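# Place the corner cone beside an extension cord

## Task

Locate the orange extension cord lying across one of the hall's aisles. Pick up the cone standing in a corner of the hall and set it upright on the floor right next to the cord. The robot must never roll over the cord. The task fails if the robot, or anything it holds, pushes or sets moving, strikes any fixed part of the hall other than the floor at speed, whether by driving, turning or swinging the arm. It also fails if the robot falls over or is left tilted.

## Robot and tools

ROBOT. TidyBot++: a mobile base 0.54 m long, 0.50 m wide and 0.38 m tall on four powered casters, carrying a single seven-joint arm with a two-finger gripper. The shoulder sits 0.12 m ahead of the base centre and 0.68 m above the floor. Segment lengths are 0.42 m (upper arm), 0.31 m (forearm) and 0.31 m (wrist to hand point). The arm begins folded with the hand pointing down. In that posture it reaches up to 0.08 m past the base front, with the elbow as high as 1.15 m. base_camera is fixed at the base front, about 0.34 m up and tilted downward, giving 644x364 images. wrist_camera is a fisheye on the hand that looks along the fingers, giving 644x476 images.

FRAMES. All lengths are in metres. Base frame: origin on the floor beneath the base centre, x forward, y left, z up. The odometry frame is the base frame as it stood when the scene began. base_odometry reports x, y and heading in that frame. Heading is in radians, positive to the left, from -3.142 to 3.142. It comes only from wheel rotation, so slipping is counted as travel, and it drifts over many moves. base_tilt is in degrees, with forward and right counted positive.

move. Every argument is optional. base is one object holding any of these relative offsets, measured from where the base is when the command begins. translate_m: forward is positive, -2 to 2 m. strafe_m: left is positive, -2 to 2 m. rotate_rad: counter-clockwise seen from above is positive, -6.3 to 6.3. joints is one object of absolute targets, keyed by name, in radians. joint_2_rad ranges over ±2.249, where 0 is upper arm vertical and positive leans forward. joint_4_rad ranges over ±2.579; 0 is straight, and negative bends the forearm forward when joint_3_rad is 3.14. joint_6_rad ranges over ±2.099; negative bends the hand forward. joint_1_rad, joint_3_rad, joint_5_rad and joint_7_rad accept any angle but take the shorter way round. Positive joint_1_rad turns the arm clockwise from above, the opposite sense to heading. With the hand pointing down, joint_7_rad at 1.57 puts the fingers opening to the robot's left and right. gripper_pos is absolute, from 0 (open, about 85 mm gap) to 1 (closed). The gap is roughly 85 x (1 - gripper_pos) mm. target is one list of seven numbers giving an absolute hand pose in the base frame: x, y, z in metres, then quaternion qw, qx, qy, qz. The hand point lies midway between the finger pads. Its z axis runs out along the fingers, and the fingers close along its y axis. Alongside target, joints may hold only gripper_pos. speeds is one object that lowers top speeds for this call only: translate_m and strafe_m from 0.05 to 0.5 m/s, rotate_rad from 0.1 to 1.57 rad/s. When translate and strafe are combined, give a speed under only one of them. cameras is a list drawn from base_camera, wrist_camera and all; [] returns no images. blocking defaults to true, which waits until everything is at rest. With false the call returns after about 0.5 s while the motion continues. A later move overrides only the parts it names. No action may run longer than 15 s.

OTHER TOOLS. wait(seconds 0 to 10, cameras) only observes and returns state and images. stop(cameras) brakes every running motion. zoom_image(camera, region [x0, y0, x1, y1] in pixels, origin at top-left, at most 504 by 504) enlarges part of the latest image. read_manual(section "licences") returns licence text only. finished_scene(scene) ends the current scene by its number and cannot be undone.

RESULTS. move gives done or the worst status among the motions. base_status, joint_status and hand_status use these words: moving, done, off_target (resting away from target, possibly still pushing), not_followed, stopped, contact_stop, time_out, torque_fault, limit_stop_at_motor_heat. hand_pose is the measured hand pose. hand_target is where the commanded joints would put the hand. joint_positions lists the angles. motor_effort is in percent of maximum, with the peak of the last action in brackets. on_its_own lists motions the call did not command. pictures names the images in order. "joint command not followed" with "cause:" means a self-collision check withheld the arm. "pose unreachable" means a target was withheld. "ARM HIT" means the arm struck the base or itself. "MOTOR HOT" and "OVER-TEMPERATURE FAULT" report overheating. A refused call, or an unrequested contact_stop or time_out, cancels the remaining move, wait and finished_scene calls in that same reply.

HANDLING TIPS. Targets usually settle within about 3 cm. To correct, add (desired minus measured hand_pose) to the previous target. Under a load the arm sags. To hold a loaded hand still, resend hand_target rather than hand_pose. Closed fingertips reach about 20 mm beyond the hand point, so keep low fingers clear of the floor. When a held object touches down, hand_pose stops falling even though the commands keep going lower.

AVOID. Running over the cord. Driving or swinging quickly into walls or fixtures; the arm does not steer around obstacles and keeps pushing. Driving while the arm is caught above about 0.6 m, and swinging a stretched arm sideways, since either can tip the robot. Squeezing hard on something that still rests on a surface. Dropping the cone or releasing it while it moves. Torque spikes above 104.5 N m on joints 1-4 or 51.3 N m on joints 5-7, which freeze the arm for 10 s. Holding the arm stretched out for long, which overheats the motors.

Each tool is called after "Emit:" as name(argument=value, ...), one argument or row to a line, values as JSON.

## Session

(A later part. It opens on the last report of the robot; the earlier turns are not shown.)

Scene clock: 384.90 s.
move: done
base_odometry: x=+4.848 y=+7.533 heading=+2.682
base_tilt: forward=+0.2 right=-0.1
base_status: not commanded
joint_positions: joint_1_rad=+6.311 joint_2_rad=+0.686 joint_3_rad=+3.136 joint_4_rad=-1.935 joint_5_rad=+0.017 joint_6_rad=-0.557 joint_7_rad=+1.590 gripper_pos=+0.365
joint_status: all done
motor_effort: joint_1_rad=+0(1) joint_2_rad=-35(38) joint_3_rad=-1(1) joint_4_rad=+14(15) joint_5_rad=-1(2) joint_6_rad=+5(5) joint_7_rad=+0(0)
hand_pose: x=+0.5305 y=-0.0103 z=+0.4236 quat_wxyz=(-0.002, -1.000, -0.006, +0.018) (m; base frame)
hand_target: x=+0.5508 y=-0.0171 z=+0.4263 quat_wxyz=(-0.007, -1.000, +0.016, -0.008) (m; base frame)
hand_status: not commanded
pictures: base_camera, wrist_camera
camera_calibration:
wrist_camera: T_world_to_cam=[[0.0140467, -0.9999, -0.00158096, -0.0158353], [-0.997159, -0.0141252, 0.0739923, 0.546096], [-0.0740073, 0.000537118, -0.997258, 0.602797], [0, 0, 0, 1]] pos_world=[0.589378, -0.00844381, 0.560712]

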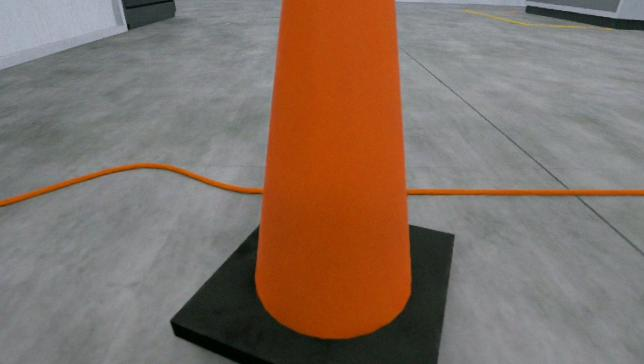

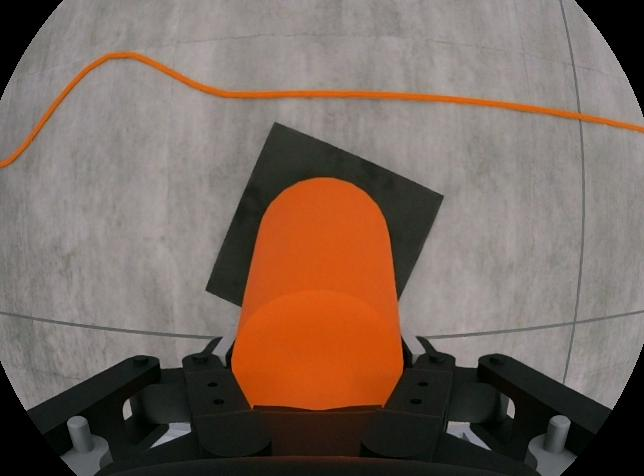

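Emit:
move(
  joints={"joint_2_rad": 0.692, "joint_6_rad": -0.53},
  cameras=[],
)

Emit:
move(
  joints={"gripper_pos": 0.0, "joint_6_rad": -0.54},
  cameras=["wrist_camera"],
)

Scene clock: 390.20 s.
move: done
base_odometry: x=+4.848 y=+7.533 heading=+2.682
base_tilt: forward=+0.2 right=-0.1
base_status: not commanded
joint_positions: joint_1_rad=+6.311 joint_2_rad=+0.686 joint_3_rad=+3.136 joint_4_rad=-1.935 joint_5_rad=+0.017 joint_6_rad=-0.557 joint_7_rad=+1.590 gripper_pos=+0.365
joint_status: all done
motor_effort: joint_1_rad=+0(1) joint_2_rad=-34(35) joint_3_rad=-1(1) joint_4_rad=+14(15) joint_5_rad=-1(1) joint_6_rad=+5(6) joint_7_rad=+0(0)
hand_pose: x=+0.5305 y=-0.0103 z=+0.4235 quat_wxyz=(-0.002, -1.000, -0.006, +0.018) (m; base frame)
hand_target: x=+0.5459 y=-0.0170 z=+0.4232 quat_wxyz=(-0.007, -1.000, +0.016, +0.000) (m; base frame)
hand_status: not commanded
pictures: none
No camera images: "cameras" was empty.

Scene clock: 391.07 s.
move: done
base_odometry: x=+4.848 y=+7.533 heading=+2.682
base_tilt: forward=+0.2 right=-0.1
base_status: not commanded
joint_positions: joint_1_rad=+6.311 joint_2_rad=+0.687 joint_3_rad=+3.138 joint_4_rad=-1.932 joint_5_rad=+0.017 joint_6_rad=-0.555 joint_7_rad=+1.590 gripper_pos=+0.000
joint_status: all done
motor_effort: joint_1_rad=+1(3) joint_2_rad=-32(39) joint_3_rad=+0(3) joint_4_rad=+9(14) joint_5_rad=-1(2) joint_6_rad=+0(5) joint_7_rad=+0(0)
hand_pose: x=+0.5328 y=-0.0114 z=+0.4238 quat_wxyz=(-0.003, -1.000, -0.004, +0.016) (m; base frame)
hand_target: x=+0.5428 y=-0.0170 z=+0.4233 quat_wxyz=(-0.007, -1.000, +0.016, +0.005) (m; base frame)
hand_status: not commanded
pictures: wrist_camera
camera_calibration:
wrist_camera: T_world_to_cam=[[0.0116811, -0.999932, -0.000439314, -0.0161217], [-0.997507, -0.0116833, 0.0695991, 0.550424], [-0.0695995, -0.000374773, -0.997575, 0.600904], [0, 0, 0, 1]] pos_world=[0.591063, -0.0094646, 0.56113]

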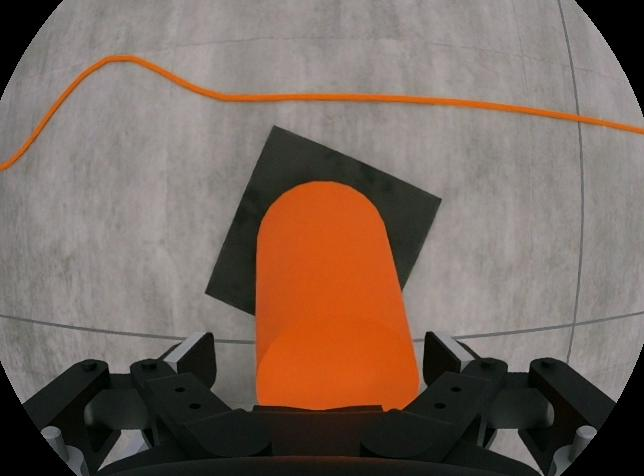

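Emit:
move(
  joints={"joint_2_rad": 0.45, "joint_4_rad": -1.92, "joint_6_rad": -0.80},
  cameras=["wrist_camera", "base_camera"],
)

Scene clock: 396.43 s.
move: done
base_odometry: x=+4.848 y=+7.533 heading=+2.682
base_tilt: forward=+0.2 right=-0.1
base_status: not commanded
joint_positions: joint_1_rad=+6.311 joint_2_rad=+0.452 joint_3_rad=+3.138 joint_4_rad=-1.932 joint_5_rad=+0.017 joint_6_rad=-0.747 joint_7_rad=+1.590 gripper_pos=+0.000
joint_status: all done
motor_effort: joint_1_rad=+0(2) joint_2_rad=-28(34) joint_3_rad=+0(1) joint_4_rad=+13(13) joint_5_rad=+0(1) joint_6_rad=+1(2) joint_7_rad=+0(0)
hand_pose: x=+0.5218 y=-0.0121 z=+0.5206 quat_wxyz=(-0.005, -1.000, -0.003, -0.005) (m; base frame)
hand_target: x=+0.5120 y=-0.0180 z=+0.5242 quat_wxyz=(-0.010, -1.000, +0.018, +0.014) (m; base frame)
hand_status: not commanded
pictures: base_camera, wrist_camera
camera_calibration:
wrist_camera: T_world_to_cam=[[0.0099889, -0.99994, 0.00450901, -0.0183625], [-0.999557, -0.00985847, 0.0280768, 0.555467], [-0.0280307, -0.00478747, -0.999596, 0.676064], [0, 0, 0, 1]] pos_world=[0.574355, -0.0096487, 0.660278]

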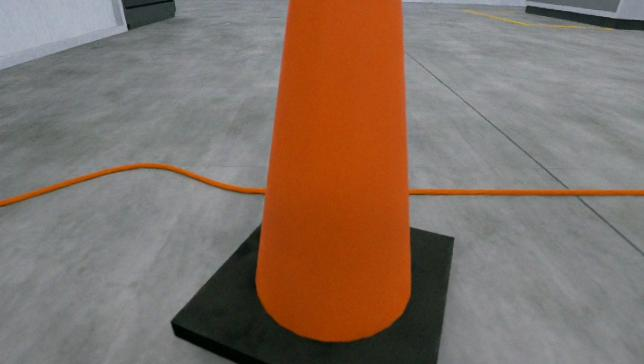

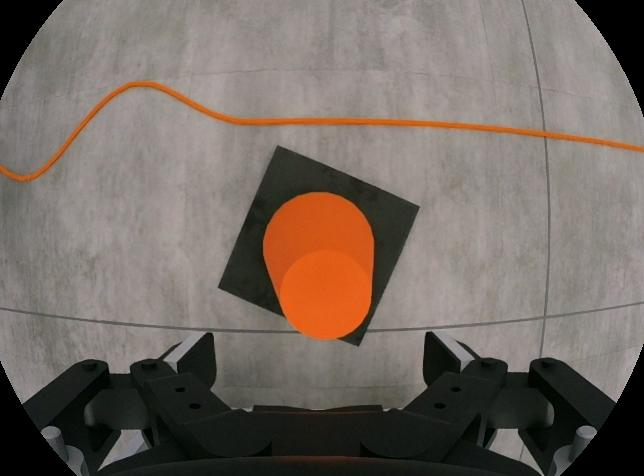

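Emit:
move(
  base={"translate_m": -0.4},
  cameras=["base_camera"],
)

Scene clock: 402.60 s.
move: done
base_odometry: x=+5.207 y=+7.356 heading=+2.683
base_tilt: forward=+0.2 right=-0.1
base_status: done
joint_positions: joint_1_rad=+6.312 joint_2_rad=+0.450 joint_3_rad=+3.138 joint_4_rad=-1.931 joint_5_rad=+0.017 joint_6_rad=-0.759 joint_7_rad=+1.590 gripper_pos=+0.000
joint_status: not commanded
motor_effort: joint_1_rad=+1(2) joint_2_rad=-28(30) joint_3_rad=+1(2) joint_4_rad=+12(14) joint_5_rad=+0(1) joint_6_rad=+1(2) joint_7_rad=+0(1)
hand_pose: x=+0.5192 y=-0.0125 z=+0.5220 quat_wxyz=(-0.005, -1.000, -0.003, -0.001) (m; base frame)
hand_target: x=+0.5120 y=-0.0180 z=+0.5242 quat_wxyz=(-0.010, -1.000, +0.018, +0.014) (m; base frame)
hand_status: not commanded
pictures: base_camera

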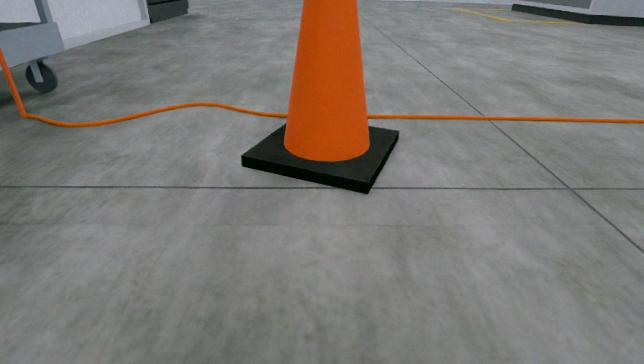

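Emit:
finished_scene(
  scene=2,
)

The scene is finished: the task was done.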